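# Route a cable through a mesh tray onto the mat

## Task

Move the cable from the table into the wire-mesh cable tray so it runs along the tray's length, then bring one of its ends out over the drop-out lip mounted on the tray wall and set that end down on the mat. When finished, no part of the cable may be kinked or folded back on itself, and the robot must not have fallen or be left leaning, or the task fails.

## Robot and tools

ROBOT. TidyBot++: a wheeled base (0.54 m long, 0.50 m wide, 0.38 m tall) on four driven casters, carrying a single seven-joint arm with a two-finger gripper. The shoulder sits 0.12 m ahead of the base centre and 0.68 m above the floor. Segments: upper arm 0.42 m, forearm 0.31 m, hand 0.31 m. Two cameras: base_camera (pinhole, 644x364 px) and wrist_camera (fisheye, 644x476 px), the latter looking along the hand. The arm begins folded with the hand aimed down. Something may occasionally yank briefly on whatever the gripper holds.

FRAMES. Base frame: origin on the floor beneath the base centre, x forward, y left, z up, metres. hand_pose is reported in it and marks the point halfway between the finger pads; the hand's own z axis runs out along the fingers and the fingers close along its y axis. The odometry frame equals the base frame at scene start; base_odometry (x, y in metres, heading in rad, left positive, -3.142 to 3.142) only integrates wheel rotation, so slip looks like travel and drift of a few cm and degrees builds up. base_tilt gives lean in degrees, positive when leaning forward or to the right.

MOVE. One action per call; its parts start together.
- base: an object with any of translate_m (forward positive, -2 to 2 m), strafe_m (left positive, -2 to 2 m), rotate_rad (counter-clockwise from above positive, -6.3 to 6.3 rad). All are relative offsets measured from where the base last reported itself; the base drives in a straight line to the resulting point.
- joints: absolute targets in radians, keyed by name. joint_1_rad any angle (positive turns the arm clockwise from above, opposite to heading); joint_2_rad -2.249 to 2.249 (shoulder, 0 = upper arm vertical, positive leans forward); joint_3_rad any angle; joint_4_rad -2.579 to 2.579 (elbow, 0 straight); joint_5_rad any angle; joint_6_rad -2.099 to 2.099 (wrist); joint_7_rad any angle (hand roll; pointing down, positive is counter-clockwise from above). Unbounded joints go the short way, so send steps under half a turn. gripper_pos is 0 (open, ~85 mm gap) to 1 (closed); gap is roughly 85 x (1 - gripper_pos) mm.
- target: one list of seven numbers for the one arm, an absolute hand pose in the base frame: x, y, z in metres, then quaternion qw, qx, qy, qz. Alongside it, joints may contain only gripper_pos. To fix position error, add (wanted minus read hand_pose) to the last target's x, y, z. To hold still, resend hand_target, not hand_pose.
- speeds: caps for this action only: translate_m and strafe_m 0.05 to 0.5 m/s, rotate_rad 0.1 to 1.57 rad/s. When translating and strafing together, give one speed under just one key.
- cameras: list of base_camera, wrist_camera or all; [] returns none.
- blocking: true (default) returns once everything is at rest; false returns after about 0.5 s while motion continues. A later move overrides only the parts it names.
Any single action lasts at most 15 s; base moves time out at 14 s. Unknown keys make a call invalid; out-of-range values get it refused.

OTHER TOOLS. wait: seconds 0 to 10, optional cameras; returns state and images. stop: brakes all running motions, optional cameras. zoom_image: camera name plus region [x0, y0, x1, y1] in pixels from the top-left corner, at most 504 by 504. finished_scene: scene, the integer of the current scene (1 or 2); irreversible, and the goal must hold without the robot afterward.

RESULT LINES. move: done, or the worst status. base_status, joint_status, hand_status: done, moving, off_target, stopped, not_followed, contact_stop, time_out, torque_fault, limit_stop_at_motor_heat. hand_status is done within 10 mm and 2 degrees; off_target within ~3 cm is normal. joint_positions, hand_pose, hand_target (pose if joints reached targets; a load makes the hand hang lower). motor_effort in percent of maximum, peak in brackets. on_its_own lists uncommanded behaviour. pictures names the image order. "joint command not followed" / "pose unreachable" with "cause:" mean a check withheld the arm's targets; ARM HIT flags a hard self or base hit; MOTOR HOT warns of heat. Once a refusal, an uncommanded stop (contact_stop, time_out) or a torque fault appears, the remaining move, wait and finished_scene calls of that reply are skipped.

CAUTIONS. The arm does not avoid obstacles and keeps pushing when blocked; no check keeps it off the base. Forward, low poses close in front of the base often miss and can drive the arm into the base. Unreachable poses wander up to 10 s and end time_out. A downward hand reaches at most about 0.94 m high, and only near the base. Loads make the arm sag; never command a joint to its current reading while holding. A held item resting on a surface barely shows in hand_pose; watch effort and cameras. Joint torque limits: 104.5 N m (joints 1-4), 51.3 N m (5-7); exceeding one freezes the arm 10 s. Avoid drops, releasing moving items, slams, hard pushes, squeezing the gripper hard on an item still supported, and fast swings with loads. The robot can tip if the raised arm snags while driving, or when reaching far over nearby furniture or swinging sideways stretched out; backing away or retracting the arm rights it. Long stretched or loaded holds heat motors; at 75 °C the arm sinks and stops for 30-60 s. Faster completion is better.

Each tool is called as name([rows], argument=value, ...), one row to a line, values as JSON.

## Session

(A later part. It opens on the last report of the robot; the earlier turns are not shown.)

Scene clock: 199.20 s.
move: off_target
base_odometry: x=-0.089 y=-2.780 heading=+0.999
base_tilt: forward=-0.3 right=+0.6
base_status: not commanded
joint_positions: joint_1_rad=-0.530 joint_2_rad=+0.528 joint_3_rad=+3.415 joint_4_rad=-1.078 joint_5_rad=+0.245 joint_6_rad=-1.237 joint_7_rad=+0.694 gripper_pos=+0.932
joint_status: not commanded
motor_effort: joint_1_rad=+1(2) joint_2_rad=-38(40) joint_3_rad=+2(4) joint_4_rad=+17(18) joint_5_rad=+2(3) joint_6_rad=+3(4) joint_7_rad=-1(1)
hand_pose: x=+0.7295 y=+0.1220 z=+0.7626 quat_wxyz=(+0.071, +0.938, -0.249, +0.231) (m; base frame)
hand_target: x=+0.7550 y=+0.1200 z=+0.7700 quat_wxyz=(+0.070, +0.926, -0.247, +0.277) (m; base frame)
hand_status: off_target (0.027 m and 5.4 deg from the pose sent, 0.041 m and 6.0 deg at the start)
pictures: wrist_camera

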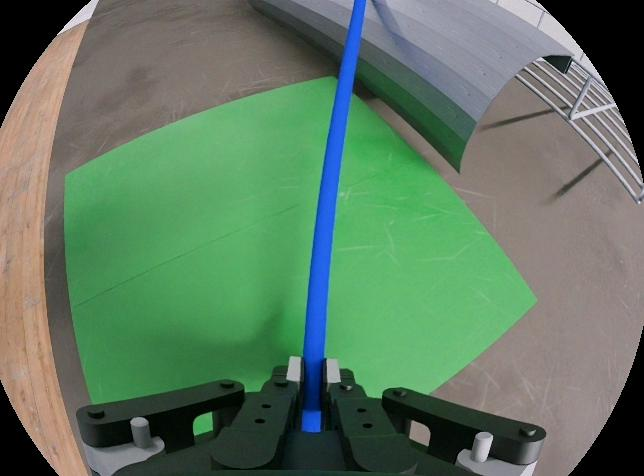

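move(target=[0.773, 0.125, 0.75, 0.07, 0.926, -0.247, 0.277], cameras=[])

move(target=[0.775, 0.125, 0.738, 0.07, 0.926, -0.247, 0.277], cameras=["wrist_camera"])

Scene clock: 200.13 s.
move: off_target
base_odometry: x=-0.089 y=-2.780 heading=+0.999
base_tilt: forward=-0.3 right=+0.6
base_status: not commanded
joint_positions: joint_1_rad=-0.532 joint_2_rad=+0.566 joint_3_rad=+3.435 joint_4_rad=-1.073 joint_5_rad=+0.245 joint_6_rad=-1.210 joint_7_rad=+0.693 gripper_pos=+0.932
joint_status: not commanded
motor_effort: joint_1_rad=+1(3) joint_2_rad=-35(39) joint_3_rad=+2(4) joint_4_rad=+16(17) joint_5_rad=+2(3) joint_6_rad=+3(4) joint_7_rad=+0(1)
hand_pose: x=+0.7420 y=+0.1188 z=+0.7466 quat_wxyz=(+0.080, +0.936, -0.249, +0.234) (m; base frame)
hand_target: x=+0.7730 y=+0.1250 z=+0.7500 quat_wxyz=(+0.070, +0.926, -0.247, +0.277) (m; base frame)
hand_status: off_target (0.032 m and 5.2 deg from the pose sent, 0.045 m and 5.4 deg at the start)
pictures: none
No camera images: "cameras" was empty.

Scene clock: 200.77 s.
move: off_target
base_odometry: x=-0.089 y=-2.780 heading=+0.999
base_tilt: forward=-0.4 right=+0.5
base_status: not commanded
joint_positions: joint_1_rad=-0.535 joint_2_rad=+0.569 joint_3_rad=+3.445 joint_4_rad=-1.079 joint_5_rad=+0.245 joint_6_rad=-1.180 joint_7_rad=+0.688 gripper_pos=+0.932
joint_status: not commanded
motor_effort: joint_1_rad=+1(2) joint_2_rad=-34(39) joint_3_rad=+2(4) joint_4_rad=+15(17) joint_5_rad=+2(3) joint_6_rad=+3(5) joint_7_rad=-1(1)
hand_pose: x=+0.7494 y=+0.1188 z=+0.7463 quat_wxyz=(+0.076, +0.934, -0.250, +0.245) (m; base frame)
hand_target: x=+0.7750 y=+0.1250 z=+0.7380 quat_wxyz=(+0.070, +0.926, -0.247, +0.277) (m; base frame)
hand_status: off_target (0.028 m and 3.9 deg from the pose sent, 0.035 m and 5.2 deg at the start)
pictures: wrist_camera

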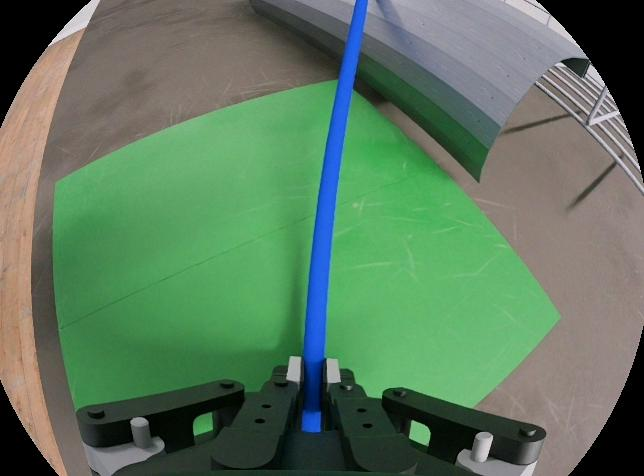

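move(joints={"gripper_pos": 0.6}, cameras=[])

move(target=[0.73, 0.125, 0.84, 0.07, 0.926, -0.247, 0.277], cameras=["wrist_camera"])

move(joints={"joint_1_rad": 0.0, "joint_2_rad": -0.1, "joint_3_rad": 3.14, "joint_4_rad": -1.2, "joint_5_rad": 0.0, "joint_6_rad": -1.3, "joint_7_rad": 1.57}, cameras=["wrist_camera"])

Scene clock: 201.70 s.
move: done
base_odometry: x=-0.089 y=-2.780 heading=+0.999
base_tilt: forward=-0.3 right=+0.7
base_status: not commanded
joint_positions: joint_1_rad=-0.535 joint_2_rad=+0.572 joint_3_rad=+3.451 joint_4_rad=-1.079 joint_5_rad=+0.245 joint_6_rad=-1.176 joint_7_rad=+0.688 gripper_pos=+0.600
joint_status: all done
motor_effort: joint_1_rad=-1(2) joint_2_rad=-36(37) joint_3_rad=+2(3) joint_4_rad=+16(16) joint_5_rad=+0(2) joint_6_rad=+3(4) joint_7_rad=-1(1)
hand_pose: x=+0.7513 y=+0.1165 z=+0.7455 quat_wxyz=(+0.078, +0.933, -0.251, +0.246) (m; base frame)
hand_target: x=+0.7750 y=+0.1250 z=+0.7380 quat_wxyz=(+0.070, +0.926, -0.247, +0.277) (m; base frame)
hand_status: not commanded
pictures: none
No camera images: "cameras" was empty.

Scene clock: 202.83 s.
move: off_target
base_odometry: x=-0.089 y=-2.780 heading=+0.999
base_tilt: forward=-0.4 right=+0.6
base_status: not commanded
joint_positions: joint_1_rad=-0.537 joint_2_rad=+0.489 joint_3_rad=+3.405 joint_4_rad=-0.967 joint_5_rad=+0.257 joint_6_rad=-1.265 joint_7_rad=+0.688 gripper_pos=+0.600
joint_status: not commanded
motor_effort: joint_1_rad=+1(2) joint_2_rad=-37(44) joint_3_rad=+1(3) joint_4_rad=+18(19) joint_5_rad=+2(3) joint_6_rad=+3(5) joint_7_rad=-1(2)
hand_pose: x=+0.7433 y=+0.1371 z=+0.8302 quat_wxyz=(+0.036, +0.926, -0.250, +0.281) (m; base frame)
hand_target: x=+0.7300 y=+0.1250 z=+0.8400 quat_wxyz=(+0.070, +0.926, -0.247, +0.277) (m; base frame)
hand_status: off_target (0.021 m and 4.0 deg from the pose sent, 0.097 m and 3.8 deg at the start)
pictures: wrist_camera

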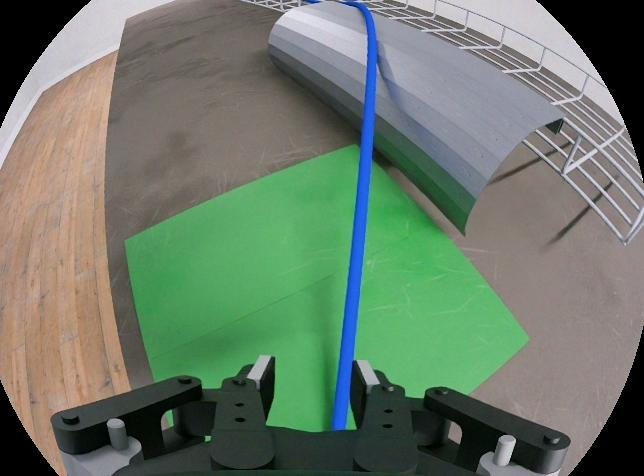

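Scene clock: 205.00 s.
move: done
base_odometry: x=-0.089 y=-2.780 heading=+0.999
base_tilt: forward=-0.3 right=+0.7
base_status: not commanded
joint_positions: joint_1_rad=-0.019 joint_2_rad=-0.092 joint_3_rad=+3.154 joint_4_rad=-1.184 joint_5_rad=+0.066 joint_6_rad=-1.265 joint_7_rad=+1.529 gripper_pos=+0.600
joint_status: all done
motor_effort: joint_1_rad=+0(3) joint_2_rad=-17(41) joint_3_rad=-2(4) joint_4_rad=+17(19) joint_5_rad=-1(4) joint_6_rad=+7(8) joint_7_rad=-1(2)
hand_pose: x=+0.5794 y=-0.0159 z=+1.0258 quat_wxyz=(+0.023, +0.923, -0.019, +0.383) (m; base frame)
hand_target: x=+0.5674 y=+0.0021 z=+1.0135 quat_wxyz=(+0.000, +0.932, +0.000, +0.362) (m; base frame)
hand_status: not commanded
pictures: wrist_camera

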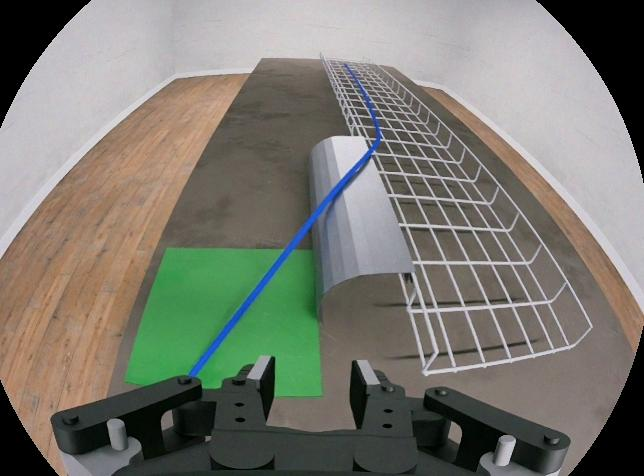

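zoom_image(camera="wrist_camera", region=[300, 40, 420, 180])

zoom_image(camera="wrist_camera", region=[120, 230, 340, 400])

Scaled by 3.600.

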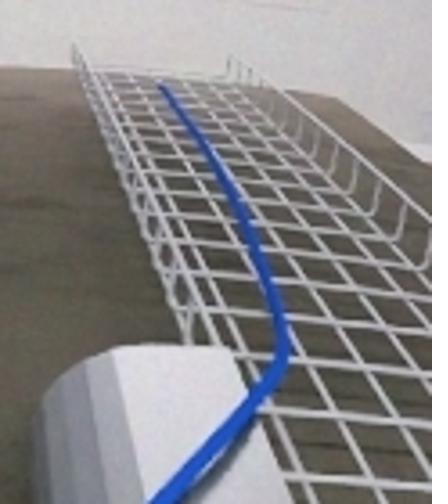

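Scaled by 2.291.

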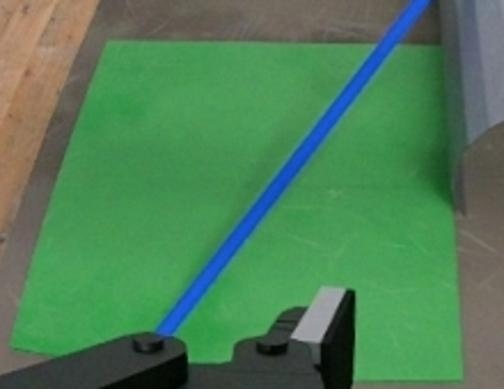

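move(joints={"joint_1_rad": -0.35, "joint_6_rad": -1.6}, cameras=["wrist_camera"])

zoom_image(camera="wrist_camera", region=[180, 160, 480, 400])

Scene clock: 207.13 s.
move: done
base_odometry: x=-0.089 y=-2.780 heading=+0.999
base_tilt: forward=-0.3 right=+0.6
base_status: not commanded
joint_positions: joint_1_rad=-0.333 joint_2_rad=-0.092 joint_3_rad=+3.148 joint_4_rad=-1.185 joint_5_rad=+0.060 joint_6_rad=-1.514 joint_7_rad=+1.531 gripper_pos=+0.600
joint_status: all done
motor_effort: joint_1_rad=+0(2) joint_2_rad=-15(17) joint_3_rad=-1(2) joint_4_rad=+17(18) joint_5_rad=-1(1) joint_6_rad=+5(7) joint_7_rad=-1(1)
hand_pose: x=+0.5026 y=+0.1114 z=+0.9779 quat_wxyz=(-0.019, +0.955, +0.132, +0.265) (m; base frame)
hand_target: x=+0.4670 y=+0.1291 z=+0.9616 quat_wxyz=(-0.038, +0.961, +0.170, +0.216) (m; base frame)
hand_status: not commanded
pictures: wrist_camera

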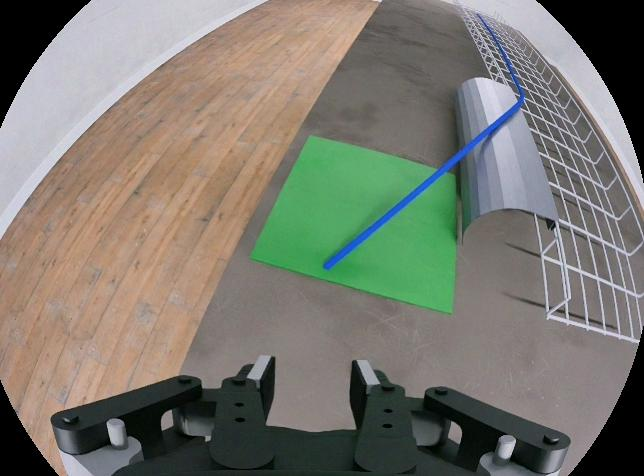

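Scaled by 1.680.

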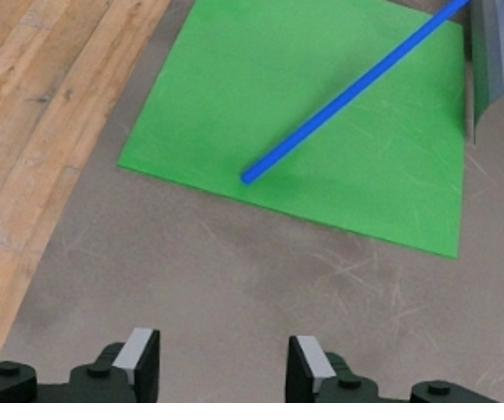

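finished_scene(scene=1)

The scene is finished: the task was done.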